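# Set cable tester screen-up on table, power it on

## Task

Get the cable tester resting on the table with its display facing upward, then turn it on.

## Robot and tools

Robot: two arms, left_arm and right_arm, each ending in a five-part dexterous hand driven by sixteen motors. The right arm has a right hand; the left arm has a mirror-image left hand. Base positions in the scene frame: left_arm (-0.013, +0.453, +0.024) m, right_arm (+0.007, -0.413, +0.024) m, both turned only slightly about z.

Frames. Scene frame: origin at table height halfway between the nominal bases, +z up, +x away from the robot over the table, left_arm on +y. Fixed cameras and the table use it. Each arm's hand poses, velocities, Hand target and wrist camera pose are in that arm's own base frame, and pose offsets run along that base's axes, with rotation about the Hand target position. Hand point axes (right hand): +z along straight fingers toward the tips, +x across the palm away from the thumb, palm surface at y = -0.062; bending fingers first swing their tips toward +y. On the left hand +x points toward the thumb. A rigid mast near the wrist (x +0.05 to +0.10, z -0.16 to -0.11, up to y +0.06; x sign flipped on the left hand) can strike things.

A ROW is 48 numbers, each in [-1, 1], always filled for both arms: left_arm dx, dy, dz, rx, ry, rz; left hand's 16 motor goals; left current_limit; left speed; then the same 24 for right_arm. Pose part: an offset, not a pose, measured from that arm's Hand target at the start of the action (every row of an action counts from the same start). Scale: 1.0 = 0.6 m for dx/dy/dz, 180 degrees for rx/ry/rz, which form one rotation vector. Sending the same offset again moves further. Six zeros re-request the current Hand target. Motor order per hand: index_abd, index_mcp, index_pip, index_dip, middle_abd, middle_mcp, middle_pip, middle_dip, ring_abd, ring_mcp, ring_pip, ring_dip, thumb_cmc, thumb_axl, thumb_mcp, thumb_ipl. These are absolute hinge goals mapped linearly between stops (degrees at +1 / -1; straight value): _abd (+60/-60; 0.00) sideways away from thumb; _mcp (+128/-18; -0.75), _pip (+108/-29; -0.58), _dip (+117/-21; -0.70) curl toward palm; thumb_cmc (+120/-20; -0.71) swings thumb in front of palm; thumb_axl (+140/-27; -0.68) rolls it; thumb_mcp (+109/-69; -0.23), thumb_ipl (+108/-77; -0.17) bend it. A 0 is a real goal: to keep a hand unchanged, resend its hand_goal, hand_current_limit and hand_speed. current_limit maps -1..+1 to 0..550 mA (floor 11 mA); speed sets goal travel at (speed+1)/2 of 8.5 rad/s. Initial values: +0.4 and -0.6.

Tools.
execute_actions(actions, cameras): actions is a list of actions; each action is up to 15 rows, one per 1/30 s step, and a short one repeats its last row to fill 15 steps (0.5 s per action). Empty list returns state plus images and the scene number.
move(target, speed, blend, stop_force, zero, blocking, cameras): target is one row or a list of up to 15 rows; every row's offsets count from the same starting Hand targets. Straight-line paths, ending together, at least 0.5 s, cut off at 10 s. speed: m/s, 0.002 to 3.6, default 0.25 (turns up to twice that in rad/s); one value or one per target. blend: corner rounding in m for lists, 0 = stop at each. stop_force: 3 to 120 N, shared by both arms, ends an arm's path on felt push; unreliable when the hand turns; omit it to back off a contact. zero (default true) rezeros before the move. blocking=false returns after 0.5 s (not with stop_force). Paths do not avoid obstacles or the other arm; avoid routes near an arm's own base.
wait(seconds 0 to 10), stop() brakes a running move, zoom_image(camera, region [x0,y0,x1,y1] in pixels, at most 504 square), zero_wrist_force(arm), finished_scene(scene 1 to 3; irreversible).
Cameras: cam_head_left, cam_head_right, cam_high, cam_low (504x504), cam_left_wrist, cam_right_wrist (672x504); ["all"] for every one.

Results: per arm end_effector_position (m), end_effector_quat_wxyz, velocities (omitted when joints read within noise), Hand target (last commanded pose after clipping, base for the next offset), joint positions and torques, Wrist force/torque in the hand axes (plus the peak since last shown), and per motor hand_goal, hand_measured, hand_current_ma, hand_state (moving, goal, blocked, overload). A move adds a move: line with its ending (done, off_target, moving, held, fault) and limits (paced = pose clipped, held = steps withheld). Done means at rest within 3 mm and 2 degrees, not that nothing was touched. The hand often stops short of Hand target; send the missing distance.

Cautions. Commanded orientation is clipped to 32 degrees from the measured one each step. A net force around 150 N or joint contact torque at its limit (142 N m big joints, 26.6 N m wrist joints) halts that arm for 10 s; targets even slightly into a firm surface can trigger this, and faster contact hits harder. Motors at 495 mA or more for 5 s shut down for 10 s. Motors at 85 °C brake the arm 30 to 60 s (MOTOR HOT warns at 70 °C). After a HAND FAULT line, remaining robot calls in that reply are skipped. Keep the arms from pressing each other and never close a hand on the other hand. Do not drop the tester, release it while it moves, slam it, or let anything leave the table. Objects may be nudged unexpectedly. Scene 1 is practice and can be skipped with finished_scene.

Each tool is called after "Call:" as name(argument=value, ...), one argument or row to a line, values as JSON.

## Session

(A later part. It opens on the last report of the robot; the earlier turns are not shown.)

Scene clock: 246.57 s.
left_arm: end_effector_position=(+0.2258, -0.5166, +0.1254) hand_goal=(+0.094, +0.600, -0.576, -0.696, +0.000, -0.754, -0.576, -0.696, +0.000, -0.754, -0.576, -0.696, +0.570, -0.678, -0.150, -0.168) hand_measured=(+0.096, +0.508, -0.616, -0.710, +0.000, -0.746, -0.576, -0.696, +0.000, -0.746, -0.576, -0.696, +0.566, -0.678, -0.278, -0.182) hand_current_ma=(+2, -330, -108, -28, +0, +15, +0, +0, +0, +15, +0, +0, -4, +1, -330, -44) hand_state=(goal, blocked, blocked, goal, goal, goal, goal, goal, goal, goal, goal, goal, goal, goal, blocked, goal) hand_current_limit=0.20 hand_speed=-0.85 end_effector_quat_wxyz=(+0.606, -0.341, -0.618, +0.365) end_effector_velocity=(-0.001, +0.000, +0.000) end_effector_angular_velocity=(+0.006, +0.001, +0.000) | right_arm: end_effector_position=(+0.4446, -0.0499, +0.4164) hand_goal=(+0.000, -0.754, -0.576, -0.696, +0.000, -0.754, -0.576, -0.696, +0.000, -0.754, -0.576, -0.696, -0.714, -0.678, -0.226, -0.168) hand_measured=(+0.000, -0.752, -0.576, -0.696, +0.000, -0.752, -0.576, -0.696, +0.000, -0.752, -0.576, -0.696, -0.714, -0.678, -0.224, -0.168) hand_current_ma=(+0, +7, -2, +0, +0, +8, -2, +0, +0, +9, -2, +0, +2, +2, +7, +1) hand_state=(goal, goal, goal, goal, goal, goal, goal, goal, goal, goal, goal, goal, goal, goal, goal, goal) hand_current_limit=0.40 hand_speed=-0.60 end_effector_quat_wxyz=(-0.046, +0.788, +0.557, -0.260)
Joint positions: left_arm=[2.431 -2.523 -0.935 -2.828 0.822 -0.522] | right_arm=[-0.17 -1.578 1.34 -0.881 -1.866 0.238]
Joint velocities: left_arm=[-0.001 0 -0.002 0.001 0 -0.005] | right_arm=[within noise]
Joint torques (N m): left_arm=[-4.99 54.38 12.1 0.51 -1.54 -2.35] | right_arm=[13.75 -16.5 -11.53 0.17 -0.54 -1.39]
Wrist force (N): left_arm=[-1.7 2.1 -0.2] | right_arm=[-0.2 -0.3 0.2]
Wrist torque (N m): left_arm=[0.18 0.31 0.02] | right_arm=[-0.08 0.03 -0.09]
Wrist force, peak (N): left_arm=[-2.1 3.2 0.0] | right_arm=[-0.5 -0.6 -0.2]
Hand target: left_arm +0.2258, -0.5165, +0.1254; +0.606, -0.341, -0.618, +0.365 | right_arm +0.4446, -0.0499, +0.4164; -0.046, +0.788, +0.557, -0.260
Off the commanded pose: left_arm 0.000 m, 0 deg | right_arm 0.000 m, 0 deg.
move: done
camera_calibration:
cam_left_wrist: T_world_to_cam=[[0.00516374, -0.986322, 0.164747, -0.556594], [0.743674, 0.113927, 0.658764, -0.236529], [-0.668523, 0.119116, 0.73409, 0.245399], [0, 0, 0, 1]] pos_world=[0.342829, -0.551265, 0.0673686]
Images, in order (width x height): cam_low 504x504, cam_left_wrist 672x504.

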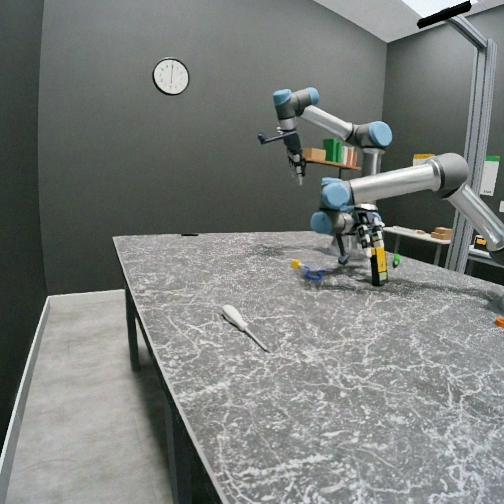

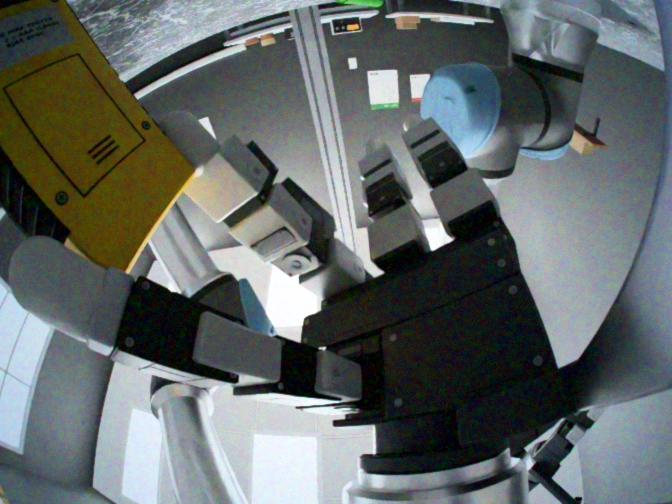

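Call:
move(
  target=[
    [0.0021,-0.0515,-0.011,-0.0167,-0.0007,0, 0.095,0.60,-0.576,-0.696,0,-0.754,-0.576,-0.696,0,-0.754,-0.576,-0.696,0.571,-0.678,-0.15,-0.168,0.2,-0.85, 0,0,0,0,0,0, 0,-0.754,-0.576,-0.696,0,-0.754,-0.576,-0.696,0,-0.754,-0.576,-0.696,-0.714,-0.678,-0.226,-0.168,0.4,-0.6],
    [0.0032,-0.0805,-0.0252,-0.0667,-0.0027,0, 0.095,0.60,-0.576,-0.696,0,-0.754,-0.576,-0.696,0,-0.754,-0.576,-0.696,0.571,-0.678,-0.15,-0.168,0.2,-0.85, 0,0,0,0,0,0, 0,-0.754,-0.576,-0.696,0,-0.754,-0.576,-0.696,0,-0.754,-0.576,-0.696,-0.714,-0.678,-0.226,-0.168,0.4,-0.6],
  ],
  speed=[0.05,0.05],
  blend=[0.005,0],
  cameras=["cam_left_wrist","cam_low"],
)

Call:
zoom_image(
  camera="cam_low",
  region=[330, 180, 450, 300],
)

Scene clock: 267.63 s.
left_arm: end_effector_position=(+0.2278, -0.5649, +0.1102) hand_goal=(+0.094, +0.600, -0.576, -0.696, +0.000, -0.754, -0.576, -0.696, +0.000, -0.754, -0.576, -0.696, +0.570, -0.678, -0.150, -0.168) hand_measured=(+0.096, +0.508, -0.616, -0.710, +0.000, -0.746, -0.576, -0.696, +0.000, -0.746, -0.576, -0.696, +0.568, -0.678, -0.278, -0.182) hand_current_ma=(+2, -330, -108, -28, +0, +15, +0, +0, +0, +15, +0, +0, -3, -1, -330, -44) hand_state=(goal, blocked, blocked, goal, goal, goal, goal, goal, goal, goal, goal, goal, goal, goal, blocked, goal) hand_current_limit=0.20 hand_speed=-0.85 end_effector_quat_wxyz=(+0.565, -0.404, -0.579, +0.427) end_effector_velocity=(-0.001, +0.000, +0.000) end_effector_angular_velocity=(+0.005, +0.000, -0.001) | right_arm: end_effector_position=(+0.4446, -0.0499, +0.4164) hand_goal=(+0.000, -0.754, -0.576, -0.696, +0.000, -0.754, -0.576, -0.696, +0.000, -0.754, -0.576, -0.696, -0.714, -0.678, -0.226, -0.168) hand_measured=(+0.000, -0.752, -0.576, -0.696, +0.000, -0.752, -0.576, -0.696, +0.000, -0.752, -0.576, -0.696, -0.714, -0.678, -0.224, -0.168) hand_current_ma=(+0, +7, -2, +0, +0, +8, -2, +0, +0, +9, -2, +0, +2, +2, +7, +1) hand_state=(goal, goal, goal, goal, goal, goal, goal, goal, goal, goal, goal, goal, goal, goal, goal, goal) hand_current_limit=0.40 hand_speed=-0.60 end_effector_quat_wxyz=(-0.046, +0.788, +0.557, -0.260)
Joint positions: left_arm=[2.397 -2.61 -0.774 -2.901 0.789 -0.313] | right_arm=[-0.17 -1.578 1.34 -0.881 -1.866 0.238]
Joint velocities: left_arm=[-0.001 0 0 0 0 -0.005] | right_arm=[within noise]
Joint torques (N m): left_arm=[-9.82 55.68 16.11 -2.42 -2.31 -2.32] | right_arm=[13.39 -15.9 -12.3 0.13 -1.11 -1.4]
Wrist force (N): left_arm=[-1.2 2.6 -0.5] | right_arm=[-0.4 -0.3 0.0]
Wrist torque (N m): left_arm=[0.28 0.22 0.01] | right_arm=[-0.06 0.07 -0.10]
Wrist force, peak (N): left_arm=[-1.7 2.8 -0.5] | right_arm=[-0.9 0.0 0.1]
Hand target: left_arm +0.2278, -0.5648, +0.1103; +0.565, -0.404, -0.579, +0.427 | right_arm +0.4446, -0.0499, +0.4164; -0.046, +0.788, +0.557, -0.260
Off the commanded pose: left_arm 0.000 m, 0 deg | right_arm 0.000 m, 0 deg.
move: done
camera_calibration:
cam_left_wrist: T_world_to_cam=[[0.00293305, -0.930436, 0.366442, -0.591827], [0.738135, 0.249236, 0.626928, -0.141359], [-0.674647, 0.268645, 0.687518, 0.35464], [0, 0, 0, 1]] pos_world=[0.345334, -0.610698, 0.061671]
Images, in order (width x height): cam_low 504x504, cam_left_wrist 672x504.

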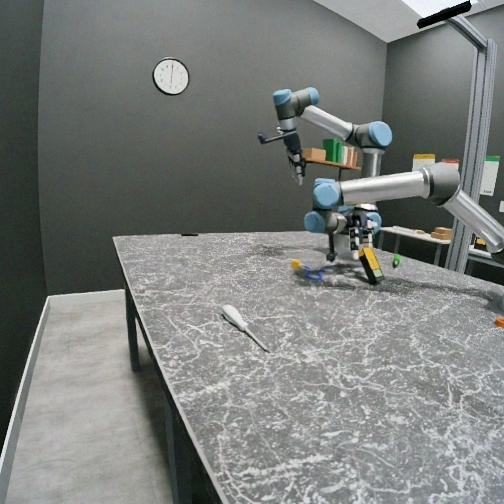

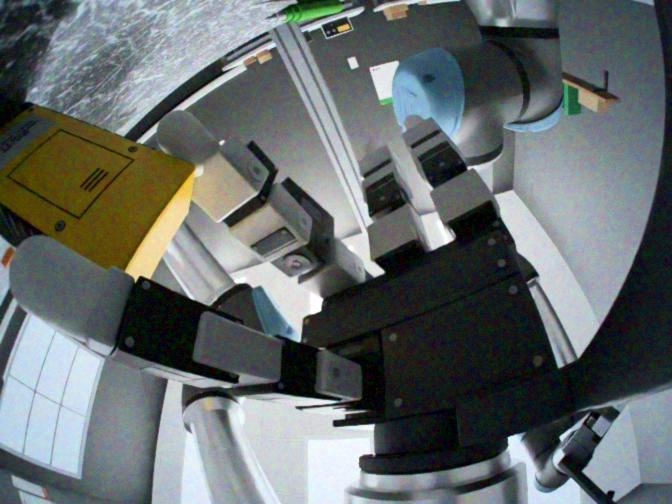

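Scaled by 4.200.

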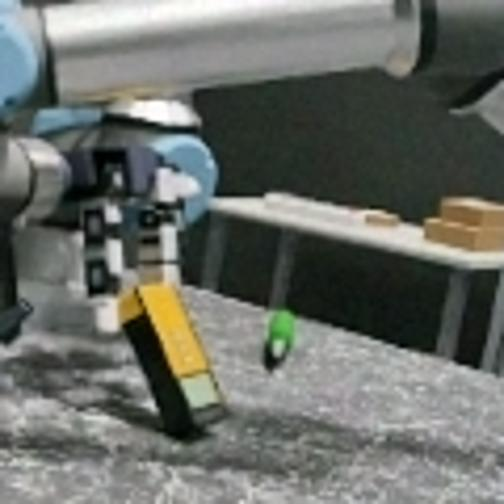

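Call:
move(
  target=[
    [0.0006,-0.0142,-0.0237,-0.0722,-0.0029,0, 0.095,0.60,-0.576,-0.696,0,-0.754,-0.576,-0.696,0,-0.754,-0.576,-0.696,0.571,-0.678,-0.15,-0.168,0.2,-0.85, 0,0,0,0,0,0, 0,-0.754,-0.576,-0.696,0,-0.754,-0.576,-0.696,0,-0.754,-0.576,-0.696,-0.714,-0.678,-0.226,-0.168,0.4,-0.6],
    [0.0009,-0.023,-0.0602,-0.1278,-0.0051,0, 0.095,0.60,-0.576,-0.696,0,-0.754,-0.576,-0.696,0,-0.754,-0.576,-0.696,0.571,-0.678,-0.15,-0.168,0.2,-0.85, 0,0,0,0,0,0, 0,-0.754,-0.576,-0.696,0,-0.754,-0.576,-0.696,0,-0.754,-0.576,-0.696,-0.714,-0.678,-0.226,-0.168,0.4,-0.6],
    [0.0009,-0.0232,-0.1043,-0.1667,-0.0067,0, 0.095,0.60,-0.576,-0.696,0,-0.754,-0.576,-0.696,0,-0.754,-0.576,-0.696,0.571,-0.678,-0.15,-0.168,0.2,-0.85, 0,0,0,0,0,0, 0,-0.754,-0.576,-0.696,0,-0.754,-0.576,-0.696,0,-0.754,-0.576,-0.696,-0.714,-0.678,-0.226,-0.168,0.4,-0.6],
  ],
  speed=[0.05,0.05,0.05],
  blend=[0.005,0.005,0],
  cameras=["cam_left_wrist","cam_low","cam_head_left"],
)

Call:
zoom_image(
  camera="cam_low",
  region=[330, 180, 450, 300],
)

Scene clock: 282.03 s.
left_arm: end_effector_position=(+0.2283, -0.5787, +0.0476) hand_goal=(+0.094, +0.600, -0.576, -0.696, +0.000, -0.754, -0.576, -0.696, +0.000, -0.754, -0.576, -0.696, +0.570, -0.678, -0.150, -0.168) hand_measured=(+0.090, +0.596, -0.578, -0.698, +0.000, -0.746, -0.576, -0.696, +0.000, -0.746, -0.576, -0.696, +0.572, -0.680, -0.154, -0.170) hand_current_ma=(-6, -4, -3, -3, +0, +15, +0, +0, +0, +15, +0, +0, +1, -4, -6, -3) hand_state=(goal, goal, goal, goal, goal, goal, goal, goal, goal, goal, goal, goal, goal, goal, goal, goal) hand_current_limit=0.20 hand_speed=-0.85 end_effector_quat_wxyz=(-0.435, +0.541, +0.455, -0.558) | right_arm: end_effector_position=(+0.4446, -0.0499, +0.4164) hand_goal=(+0.000, -0.754, -0.576, -0.696, +0.000, -0.754, -0.576, -0.696, +0.000, -0.754, -0.576, -0.696, -0.714, -0.678, -0.226, -0.168) hand_measured=(+0.000, -0.752, -0.576, -0.696, +0.000, -0.752, -0.576, -0.696, +0.000, -0.752, -0.576, -0.696, -0.714, -0.678, -0.224, -0.168) hand_current_ma=(+0, +7, -2, +0, +0, +8, -2, +0, +0, +9, -2, +0, +2, +2, +7, +1) hand_state=(goal, goal, goal, goal, goal, goal, goal, goal, goal, goal, goal, goal, goal, goal, goal, goal) hand_current_limit=0.40 hand_speed=-0.60 end_effector_quat_wxyz=(-0.046, +0.788, +0.557, -0.260)
Joint positions: left_arm=[2.426 -2.585 -0.953 -2.745 0.818 0.21] | right_arm=[-0.17 -1.578 1.34 -0.881 -1.866 0.238]
Joint torques (N m): left_arm=[2.76 52.44 27.59 -3.08 1.15 -2.2] | right_arm=[12.91 -16.86 -13.78 -0.05 -1.87 -1.43]
Wrist force (N): left_arm=[-1.6 1.9 -1.2] | right_arm=[-0.1 -0.2 0.0]
Wrist torque (N m): left_arm=[0.28 0.19 -0.11] | right_arm=[-0.04 0.03 -0.08]
Wrist force, peak (N): left_arm=[-1.2 2.8 -0.7] | right_arm=[-0.7 -0.4 -0.1]
Hand target: left_arm +0.2283, -0.5787, +0.0477; -0.435, +0.541, +0.455, -0.558 | right_arm +0.4446, -0.0499, +0.4164; -0.046, +0.788, +0.557, -0.260
Off the commanded pose: left_arm 0.000 m, 0 deg | right_arm 0.000 m, 0 deg.
move: done
camera_calibration:
cam_left_wrist: T_world_to_cam=[[-0.00943674, -0.622474, 0.782583, -0.420538], [0.726736, 0.533297, 0.432953, 0.0772162], [-0.686852, 0.572817, 0.447342, 0.592031], [0, 0, 0, 1]] pos_world=[0.346554, -0.642079, 0.0308341]
Images, in order (width x height): cam_head_left 504x504, cam_low 504x504, cam_left_wrist 672x504.

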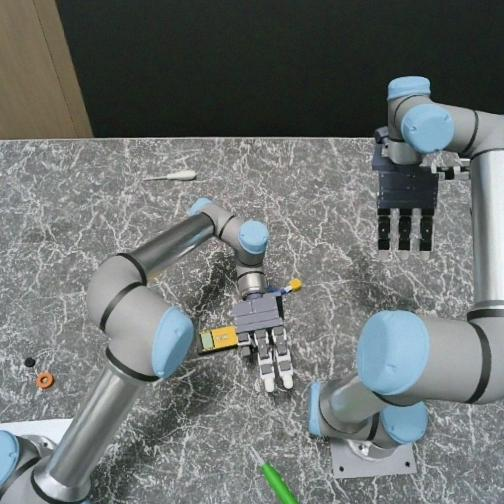

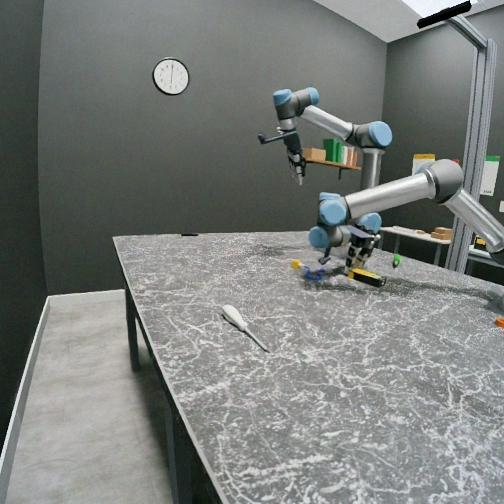

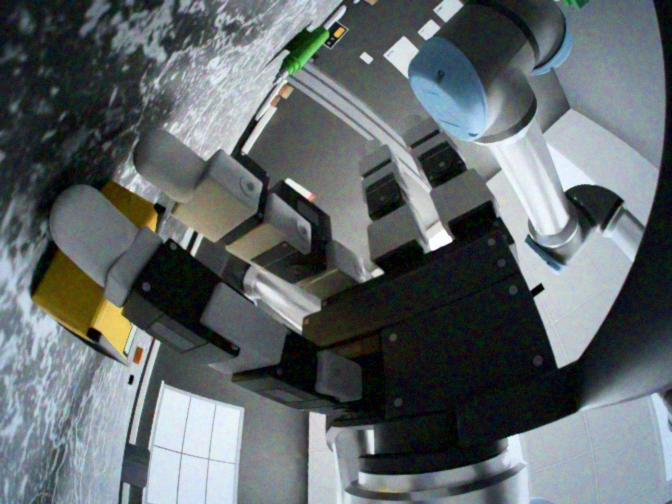

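Scaled by 4.200.

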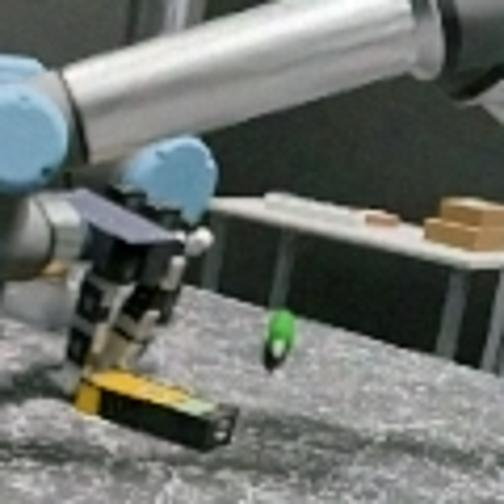

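Call:
move(
  target=[0,0,0.1333,0,0,0, 0.095,0.596,-0.576,-0.696,0,-0.754,-0.576,-0.696,0,-0.754,-0.576,-0.696,0.571,-0.678,-0.154,-0.168,0.2,-0.85, 0,0,0,0,0,0, 0,-0.754,-0.576,-0.696,0,-0.754,-0.576,-0.696,0,-0.754,-0.576,-0.696,-0.714,-0.678,-0.226,-0.168,0.4,-0.6],
  speed=0.2,
)

Call:
move(
  target=[0.182,0.0928,0.0647,0.0666,-0.3313,0.0242, 0,-0.342,-0.576,-0.696,0,-0.95,-0.576,-0.696,0,-0.95,-0.576,-0.696,-0.714,-0.678,-0.226,-0.168,0.4,-0.4, 0,0,0,0,0,0, 0,-0.754,-0.576,-0.696,0,-0.754,-0.576,-0.696,0,-0.754,-0.576,-0.696,-0.714,-0.678,-0.226,-0.168,0.4,-0.6],
  speed=0.35,
  cameras=["cam_left_wrist","cam_head_left","cam_head_right","cam_low"],
)

Call:
zoom_image(
  camera="cam_left_wrist",
  region=[0, 0, 252, 252],
)

Scene clock: 311.13 s.
left_arm: end_effector_position=(+0.2283, -0.5788, +0.1275) hand_goal=(+0.094, +0.596, -0.576, -0.696, +0.000, -0.754, -0.576, -0.696, +0.000, -0.754, -0.576, -0.696, +0.570, -0.678, -0.154, -0.168) hand_measured=(+0.090, +0.596, -0.578, -0.698, +0.000, -0.744, -0.576, -0.696, +0.000, -0.744, -0.576, -0.696, +0.570, -0.680, -0.154, -0.170) hand_current_ma=(-6, +1, -3, -3, +0, +18, +0, +0, +0, +18, +0, +0, +1, -4, +1, -3) hand_state=(goal, goal, goal, goal, goal, goal, goal, goal, goal, goal, goal, goal, goal, goal, goal, goal) hand_current_limit=0.20 hand_speed=-0.85 end_effector_quat_wxyz=(-0.435, +0.541, +0.455, -0.558) | right_arm: end_effector_position=(+0.4446, -0.0499, +0.4164) hand_goal=(+0.000, -0.754, -0.576, -0.696, +0.000, -0.754, -0.576, -0.696, +0.000, -0.754, -0.576, -0.696, -0.714, -0.678, -0.226, -0.168) hand_measured=(+0.000, -0.752, -0.576, -0.696, +0.000, -0.752, -0.576, -0.696, +0.000, -0.752, -0.576, -0.696, -0.714, -0.678, -0.224, -0.168) hand_current_ma=(+0, +7, -2, +0, +0, +8, -2, +0, +0, +9, -2, +0, +2, +2, +7, +1) hand_state=(goal, goal, goal, goal, goal, goal, goal, goal, goal, goal, goal, goal, goal, goal, goal, goal) hand_current_limit=0.40 hand_speed=-0.60 end_effector_quat_wxyz=(-0.046, +0.788, +0.557, -0.260)
Joint positions: left_arm=[2.426 -2.51 -0.885 -2.888 0.818 0.21] | right_arm=[-0.17 -1.578 1.34 -0.881 -1.866 0.238]
Joint torques (N m): left_arm=[-6.08 56.71 18.95 -2.43 2.32 2.39] | right_arm=[13.39 -17.58 -12.58 -0.07 -2.28 -1.26]
Wrist force (N): left_arm=[-1.7 1.4 -0.7] | right_arm=[-0.2 -0.1 0.0]
Wrist torque (N m): left_arm=[0.15 0.21 -0.15] | right_arm=[-0.04 0.05 -0.08]
Wrist force, peak (N): left_arm=[-1.4 4.0 -0.9] | right_arm=[-0.6 -0.4 0.1]
Hand target: left_arm +0.2283, -0.5787, +0.1277; -0.435, +0.541, +0.455, -0.558 | right_arm +0.4446, -0.0499, +0.4164; -0.046, +0.788, +0.557, -0.260
Off the commanded pose: left_arm 0.000 m, 0 deg | right_arm 0.000 m, 0 deg.
move: done

Scene clock: 313.17 s.
left_arm: end_effector_position=(+0.3373, -0.5231, +0.1665) hand_goal=(+0.000, -0.342, -0.576, -0.696, +0.000, -0.950, -0.576, -0.696, +0.000, -0.950, -0.576, -0.696, -0.714, -0.678, -0.226, -0.168) hand_measured=(+0.002, -0.338, -0.576, -0.698, +0.000, -0.930, -0.576, -0.696, +0.000, -0.930, -0.576, -0.696, -0.702, -0.680, -0.224, -0.170) hand_current_ma=(+3, +8, -1, -2, +0, +46, +0, +0, +0, +46, +0, +0, +22, -4, +5, -1) hand_state=(goal, goal, goal, goal, goal, goal, goal, goal, goal, goal, goal, goal, goal, goal, goal, goal) hand_current_limit=0.40 hand_speed=-0.40 end_effector_quat_wxyz=(-0.183, +0.683, +0.683, -0.183) | right_arm: end_effector_position=(+0.4446, -0.0499, +0.4164) hand_goal=(+0.000, -0.754, -0.576, -0.696, +0.000, -0.754, -0.576, -0.696, +0.000, -0.754, -0.576, -0.696, -0.714, -0.678, -0.226, -0.168) hand_measured=(+0.000, -0.752, -0.576, -0.696, +0.000, -0.752, -0.576, -0.696, +0.000, -0.752, -0.576, -0.696, -0.714, -0.678, -0.224, -0.168) hand_current_ma=(+0, +7, -2, +0, +0, +8, -2, +0, +0, +9, -2, +0, +2, +2, +7, +1) hand_state=(goal, goal, goal, goal, goal, goal, goal, goal, goal, goal, goal, goal, goal, goal, goal, goal) hand_current_limit=0.40 hand_speed=-0.60 end_effector_quat_wxyz=(-0.046, +0.788, +0.557, -0.260)
Joint positions: left_arm=[2.379 -2.007 -1.396 -1.704 1.219 -0.691] | right_arm=[-0.17 -1.578 1.34 -0.881 -1.866 0.238]
Joint torques (N m): left_arm=[11.24 35.15 24.07 3.66 -0.35 -0.52] | right_arm=[12.78 -16.85 -13.3 -0.04 -2.28 -1.33]
Wrist force (N): left_arm=[-0.9 0.9 0.2] | right_arm=[-0.4 -0.1 0.0]
Wrist torque (N m): left_arm=[0.14 0.20 -0.09] | right_arm=[-0.03 0.07 -0.09]
Wrist force, peak (N): left_arm=[-1.9 2.6 -0.8] | right_arm=[-0.4 -0.6 -0.1]
Hand target: left_arm +0.3375, -0.5231, +0.1665; -0.182, +0.683, +0.683, -0.183 | right_arm +0.4446, -0.0499, +0.4164; -0.046, +0.788, +0.557, -0.260
Off the commanded pose: left_arm 0.000 m, 0 deg | right_arm 0.000 m, 0 deg.
move: done
camera_calibration:
cam_left_wrist: T_world_to_cam=[[-0.567841, -0.77071, 0.289071, -0.284978], [-0.0859515, 0.404779, 0.910366, 0.0443106], [-0.818638, 0.492097, -0.296094, 0.707867], [0, 0, 0, 1]] pos_world=[0.421473, -0.585911, 0.251635]
Images, in order (width x height): cam_head_left 504x504, cam_head_right 504x504, cam_low 504x504, cam_left_wrist 672x504.

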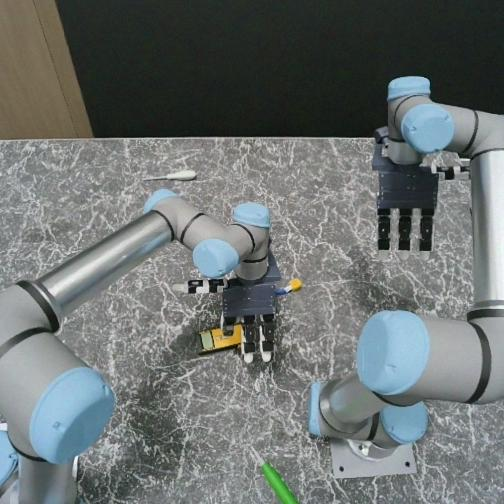

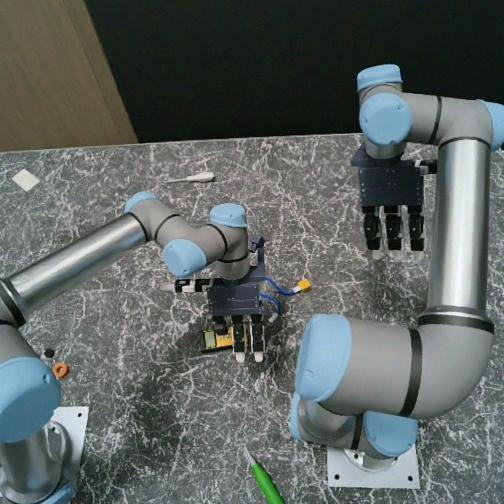

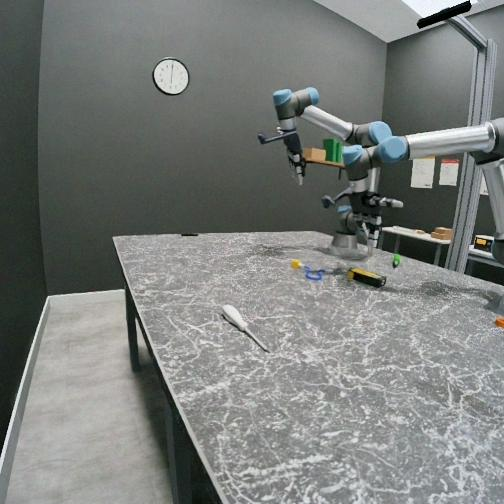

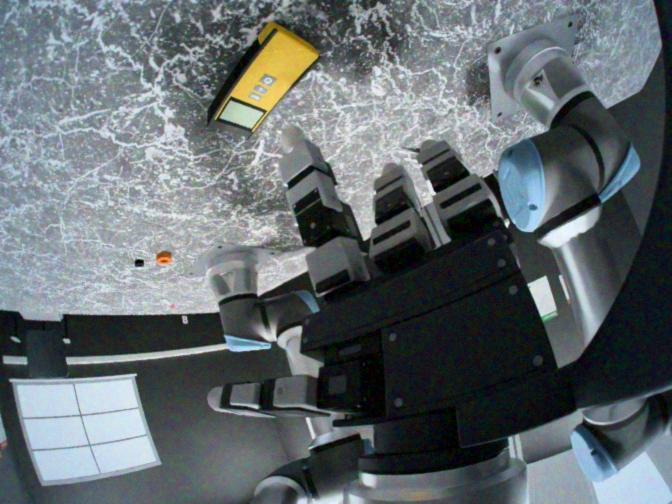

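Scaled by 2.000 from the camera's 672x504 image, which has a finer 960x720 frame.

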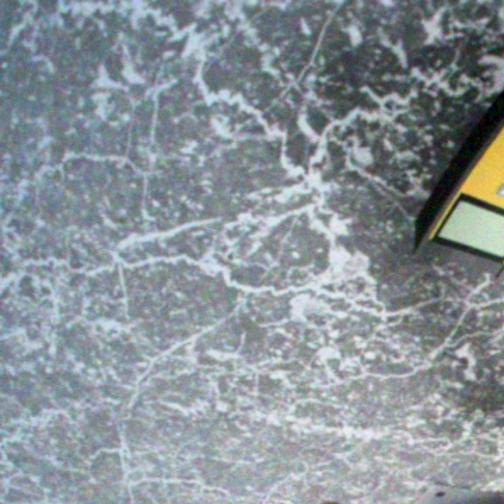

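Call:
zoom_image(
  camera="cam_left_wrist",
  region=[200, 10, 340, 160],
)

Call:
move(
  target=[0.0167,0,-0.0667,0,0,0, 0,-0.342,-0.576,-0.696,0,-0.95,-0.576,-0.696,0,-0.95,-0.576,-0.696,-0.714,-0.678,-0.226,-0.168,0.4,-0.4, 0,0,0,0,0,0, 0,-0.754,-0.576,-0.696,0,-0.754,-0.576,-0.696,0,-0.754,-0.576,-0.696,-0.714,-0.678,-0.226,-0.168,0.4,-0.6],
  speed=0.15,
  cameras=["cam_left_wrist"],
)

Call:
zoom_image(
  camera="cam_left_wrist",
  region=[190, 20, 340, 180],
)

Scaled by 3.360 from the camera's 672x504 image, which has a finer 960x720 frame.

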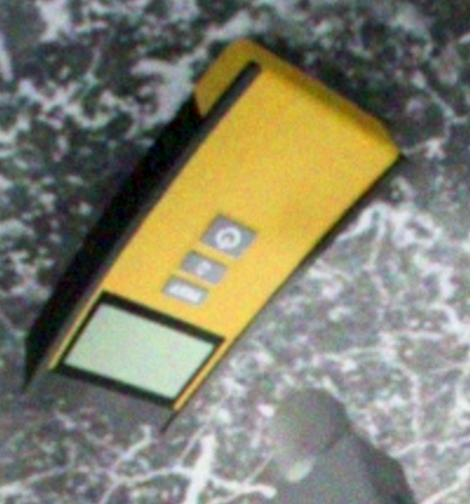

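Scene clock: 325.83 s.
left_arm: end_effector_position=(+0.3476, -0.5230, +0.1264) hand_goal=(+0.000, -0.342, -0.576, -0.696, +0.000, -0.950, -0.576, -0.696, +0.000, -0.950, -0.576, -0.696, -0.714, -0.678, -0.226, -0.168) hand_measured=(+0.002, -0.338, -0.576, -0.698, +0.000, -0.932, -0.576, -0.696, +0.000, -0.932, -0.576, -0.696, -0.704, -0.680, -0.224, -0.170) hand_current_ma=(+3, +7, -1, -2, +0, +42, +0, +0, +0, +42, +0, +0, +21, -4, +5, -1) hand_state=(goal, goal, goal, goal, goal, goal, goal, goal, goal, goal, goal, goal, goal, goal, goal, goal) hand_current_limit=0.40 hand_speed=-0.40 end_effector_quat_wxyz=(-0.183, +0.683, +0.683, -0.183) | right_arm: end_effector_position=(+0.4446, -0.0499, +0.4164) hand_goal=(+0.000, -0.754, -0.576, -0.696, +0.000, -0.754, -0.576, -0.696, +0.000, -0.754, -0.576, -0.696, -0.714, -0.678, -0.226, -0.168) hand_measured=(+0.000, -0.752, -0.576, -0.696, +0.000, -0.752, -0.576, -0.696, +0.000, -0.752, -0.576, -0.696, -0.714, -0.678, -0.224, -0.168) hand_current_ma=(+0, +7, -2, +0, +0, +8, -2, +0, +0, +9, -2, +0, +2, +2, +7, +1) hand_state=(goal, goal, goal, goal, goal, goal, goal, goal, goal, goal, goal, goal, goal, goal, goal, goal) hand_current_limit=0.40 hand_speed=-0.60 end_effector_quat_wxyz=(-0.046, +0.788, +0.557, -0.260)
Joint positions: left_arm=[2.39 -2.049 -1.439 -1.622 1.223 -0.68] | right_arm=[-0.17 -1.578 1.34 -0.881 -1.866 0.238]
Joint torques (N m): left_arm=[-9.09 50.66 30.45 -0.14 0.62 -1.5] | right_arm=[13.41 -18.07 -13.57 -0.01 -2.41 -1.31]
Wrist force (N): left_arm=[-1.3 1.2 0.4] | right_arm=[-0.3 0.0 -0.1]
Wrist torque (N m): left_arm=[0.19 0.21 -0.13] | right_arm=[-0.02 0.06 -0.08]
Wrist force, peak (N): left_arm=[-1.2 2.2 1.2] | right_arm=[-0.6 -0.5 0.0]
Hand target: left_arm +0.3475, -0.5231, +0.1265; -0.182, +0.683, +0.683, -0.183 | right_arm +0.4446, -0.0499, +0.4164; -0.046, +0.788, +0.557, -0.260
Off the commanded pose: left_arm 0.000 m, 0 deg | right_arm 0.000 m, 0 deg.
move: done
camera_calibration:
cam_left_wrist: T_world_to_cam=[[-0.567732, -0.770863, 0.288879, -0.267479], [-0.0861904, 0.404649, 0.910401, 0.0816404], [-0.818689, 0.491965, -0.296173, 0.704289], [0, 0, 0, 1]] pos_world=[0.431774, -0.585711, 0.211535]
Images, in order (width x height): cam_left_wrist 672x504.

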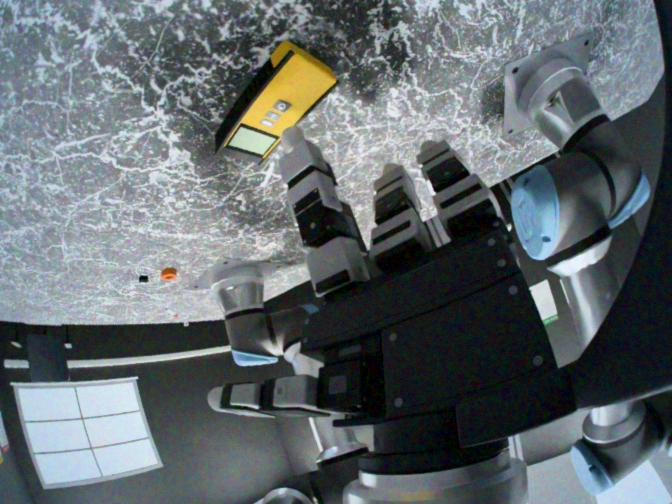

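Scaled by 3.150 from the camera's 672x504 image, which has a finer 960x720 frame.

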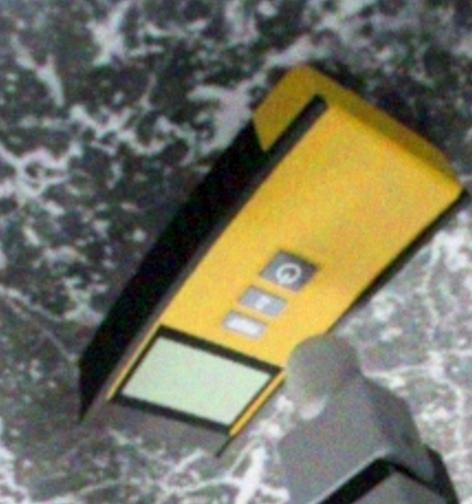

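Call:
move(
  target=[
    [0.0017,-0.0017,-0.0367,0,0,0, 0,-0.342,-0.576,-0.696,0,-0.95,-0.576,-0.696,0,-0.95,-0.576,-0.696,-0.714,-0.678,-0.226,-0.168,0.4,-0.4, 0,0,0,0,0,0, 0,-0.754,-0.576,-0.696,0,-0.754,-0.576,-0.696,0,-0.754,-0.576,-0.696,-0.714,-0.678,-0.226,-0.168,0.4,-0.6],
    [0.0017,-0.0017,-0.075,0,0,0, 0,-0.342,-0.576,-0.696,0,-0.95,-0.576,-0.696,0,-0.95,-0.576,-0.696,-0.714,-0.678,-0.226,-0.168,0.4,-0.4, 0,0,0,0,0,0, 0,-0.754,-0.576,-0.696,0,-0.754,-0.576,-0.696,0,-0.754,-0.576,-0.696,-0.714,-0.678,-0.226,-0.168,0.4,-0.6],
  ],
  speed=[0.08,0.02],
  blend=[0.003,0],
  stop_force=6,
)

Call:
move(
  target=[0.0333,0,0.1,0,0,0, 0,-0.342,-0.576,-0.696,0,-0.95,-0.576,-0.696,0,-0.95,-0.576,-0.696,-0.714,-0.678,-0.226,-0.168,0.4,-0.4, 0,0,0,0,0,0, 0,-0.754,-0.576,-0.696,0,-0.754,-0.576,-0.696,0,-0.754,-0.576,-0.696,-0.714,-0.678,-0.226,-0.168,0.4,-0.6],
  speed=0.15,
  cameras=["cam_left_wrist","cam_head_left"],
)

Call:
zoom_image(
  camera="cam_left_wrist",
  region=[190, 0, 340, 160],
)

Scene clock: 350.40 s.
left_arm: end_effector_position=(+0.3485, -0.5241, +0.0929) hand_goal=(+0.000, -0.342, -0.576, -0.696, +0.000, -0.950, -0.576, -0.696, +0.000, -0.950, -0.576, -0.696, -0.714, -0.678, -0.226, -0.168) hand_measured=(+0.002, -0.338, -0.576, -0.698, +0.000, -0.932, -0.576, -0.696, +0.000, -0.932, -0.576, -0.696, -0.704, -0.680, -0.224, -0.170) hand_current_ma=(+2, +6, +0, -1, +0, +41, +0, +0, +0, +41, +0, +0, +20, -4, +5, -1) hand_state=(goal, goal, goal, goal, goal, goal, goal, goal, goal, goal, goal, goal, goal, goal, goal, goal) hand_current_limit=0.40 hand_speed=-0.40 end_effector_quat_wxyz=(-0.182, +0.683, +0.683, -0.183) | right_arm: end_effector_position=(+0.4446, -0.0499, +0.4164) hand_goal=(+0.000, -0.754, -0.576, -0.696, +0.000, -0.754, -0.576, -0.696, +0.000, -0.754, -0.576, -0.696, -0.714, -0.678, -0.226, -0.168) hand_measured=(+0.000, -0.752, -0.576, -0.696, +0.000, -0.752, -0.576, -0.696, +0.000, -0.752, -0.576, -0.696, -0.714, -0.678, -0.224, -0.168) hand_current_ma=(+0, +7, -2, +0, +0, +8, -2, +0, +0, +9, -2, +0, +2, +2, +7, +1) hand_state=(goal, goal, goal, goal, goal, goal, goal, goal, goal, goal, goal, goal, goal, goal, goal, goal) hand_current_limit=0.40 hand_speed=-0.60 end_effector_quat_wxyz=(-0.046, +0.788, +0.557, -0.260)
Joint positions: left_arm=[2.39 -2.082 -1.48 -1.548 1.223 -0.681] | right_arm=[-0.17 -1.578 1.34 -0.881 -1.866 0.238]
Joint torques (N m): left_arm=[-12.89 48.89 28.09 3.7 0.55 1.13] | right_arm=[12.8 -18.86 -13.35 -0.1 -2.43 -1.57]
Wrist force (N): left_arm=[-0.7 -2.2 -4.2] | right_arm=[-0.2 -0.2 0.1]
Wrist torque (N m): left_arm=[0.32 0.17 -0.04] | right_arm=[-0.06 0.04 -0.09]
Wrist force, peak (N): left_arm=[-0.7 -11.8 -16.9] | right_arm=[-0.5 -0.5 0.0]
Hand target: left_arm +0.3485, -0.5241, +0.0929; -0.182, +0.683, +0.683, -0.183 (not the last commanded pose) | right_arm +0.4446, -0.0499, +0.4164; -0.046, +0.788, +0.557, -0.260
Off the commanded pose: left_arm 0.011 m, 0 deg | right_arm 0.000 m, 0 deg.
move: contact (left_arm); path passed 1 of 2 targets

Scene clock: 351.30 s.
left_arm: end_effector_position=(+0.3686, -0.5240, +0.1529) hand_goal=(+0.000, -0.342, -0.576, -0.696, +0.000, -0.950, -0.576, -0.696, +0.000, -0.950, -0.576, -0.696, -0.714, -0.678, -0.226, -0.168) hand_measured=(+0.002, -0.338, -0.576, -0.698, +0.000, -0.932, -0.576, -0.696, +0.000, -0.932, -0.576, -0.696, -0.704, -0.680, -0.224, -0.168) hand_current_ma=(+1, +4, +0, -1, +0, +41, +0, +0, +0, +41, +0, +0, +20, -4, +5, -1) hand_state=(goal, goal, goal, goal, goal, goal, goal, goal, goal, goal, goal, goal, goal, goal, goal, goal) hand_current_limit=0.40 hand_speed=-0.40 end_effector_quat_wxyz=(-0.182, +0.683, +0.683, -0.183) | right_arm: end_effector_position=(+0.4446, -0.0499, +0.4164) hand_goal=(+0.000, -0.754, -0.576, -0.696, +0.000, -0.754, -0.576, -0.696, +0.000, -0.754, -0.576, -0.696, -0.714, -0.678, -0.226, -0.168) hand_measured=(+0.000, -0.752, -0.576, -0.696, +0.000, -0.752, -0.576, -0.696, +0.000, -0.752, -0.576, -0.696, -0.714, -0.678, -0.224, -0.168) hand_current_ma=(+0, +7, -2, +0, +0, +8, -2, +0, +0, +9, -2, +0, +2, +2, +7, +1) hand_state=(goal, goal, goal, goal, goal, goal, goal, goal, goal, goal, goal, goal, goal, goal, goal, goal) hand_current_limit=0.40 hand_speed=-0.60 end_effector_quat_wxyz=(-0.046, +0.788, +0.557, -0.260)
Joint positions: left_arm=[2.41 -2.061 -1.349 -1.707 1.231 -0.661] | right_arm=[-0.17 -1.578 1.34 -0.881 -1.866 0.238]
Joint torques (N m): left_arm=[-12.94 33.12 29.05 -0.1 -2.14 -2.21] | right_arm=[12.8 -17.88 -13.41 0.09 -2.41 -1.36]
Wrist force (N): left_arm=[-0.6 1.0 0.2] | right_arm=[-0.2 0.0 -0.3]
Wrist torque (N m): left_arm=[0.15 0.12 -0.05] | right_arm=[0.00 0.04 -0.08]
Wrist force, peak (N): left_arm=[-0.6 -2.1 -3.5] | right_arm=[-0.5 -0.4 0.1]
Hand target: left_arm +0.3685, -0.5241, +0.1529; -0.182, +0.683, +0.683, -0.183 | right_arm +0.4446, -0.0499, +0.4164; -0.046, +0.788, +0.557, -0.260
Off the commanded pose: left_arm 0.000 m, 0 deg | right_arm 0.000 m, 0 deg.
move: done
camera_calibration:
cam_left_wrist: T_world_to_cam=[[-0.567843, -0.770819, 0.288777, -0.263959], [-0.0864581, 0.404737, 0.910337, 0.0599586], [-0.818584, 0.491961, -0.296471, 0.729893], [0, 0, 0, 1]] pos_world=[0.452775, -0.586811, 0.238034]
Images, in order (width x height): cam_head_left 504x504, cam_left_wrist 672x504.

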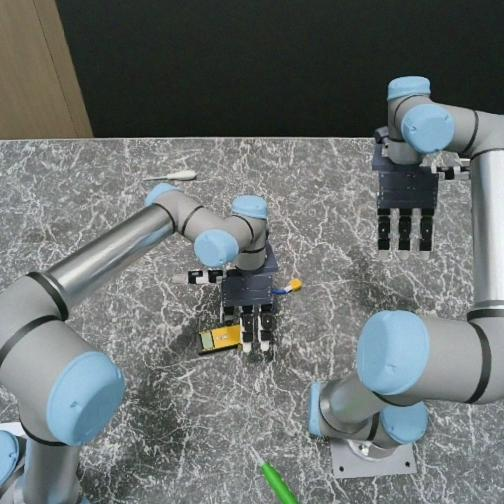

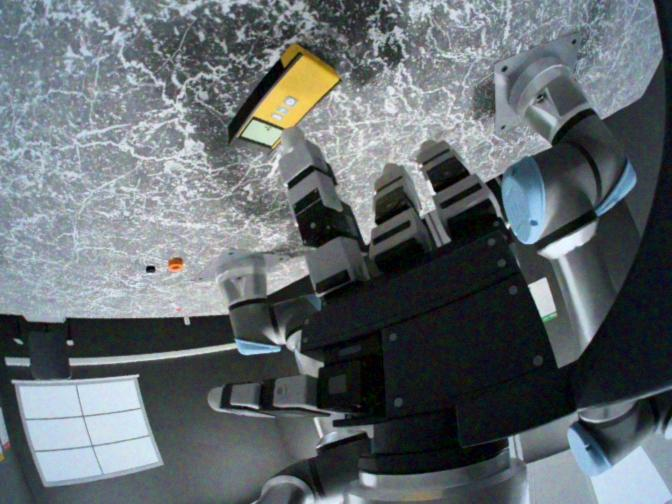

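Scaled by 3.150 from the camera's 672x504 image, which has a finer 960x720 frame.

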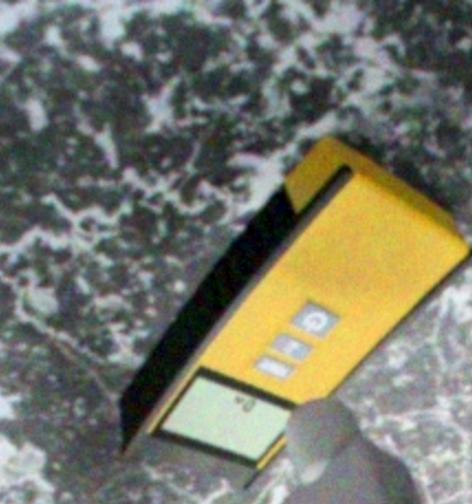

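Call:
zoom_image(
  camera="cam_left_wrist",
  region=[235, 105, 300, 155],
)

Scaled by 7.754 from the camera's 672x504 image, which has a finer 960x720 frame.

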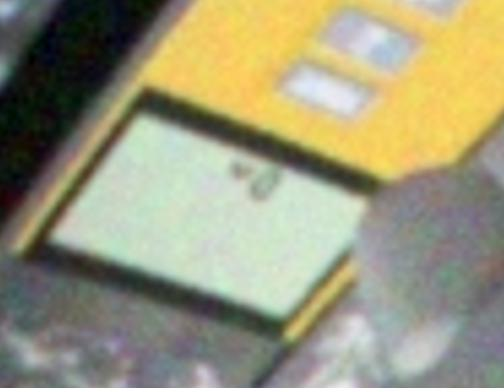

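"On" is displayed.

Call:
finished_scene(
  scene=2,
)

The scene is finished: the task was done.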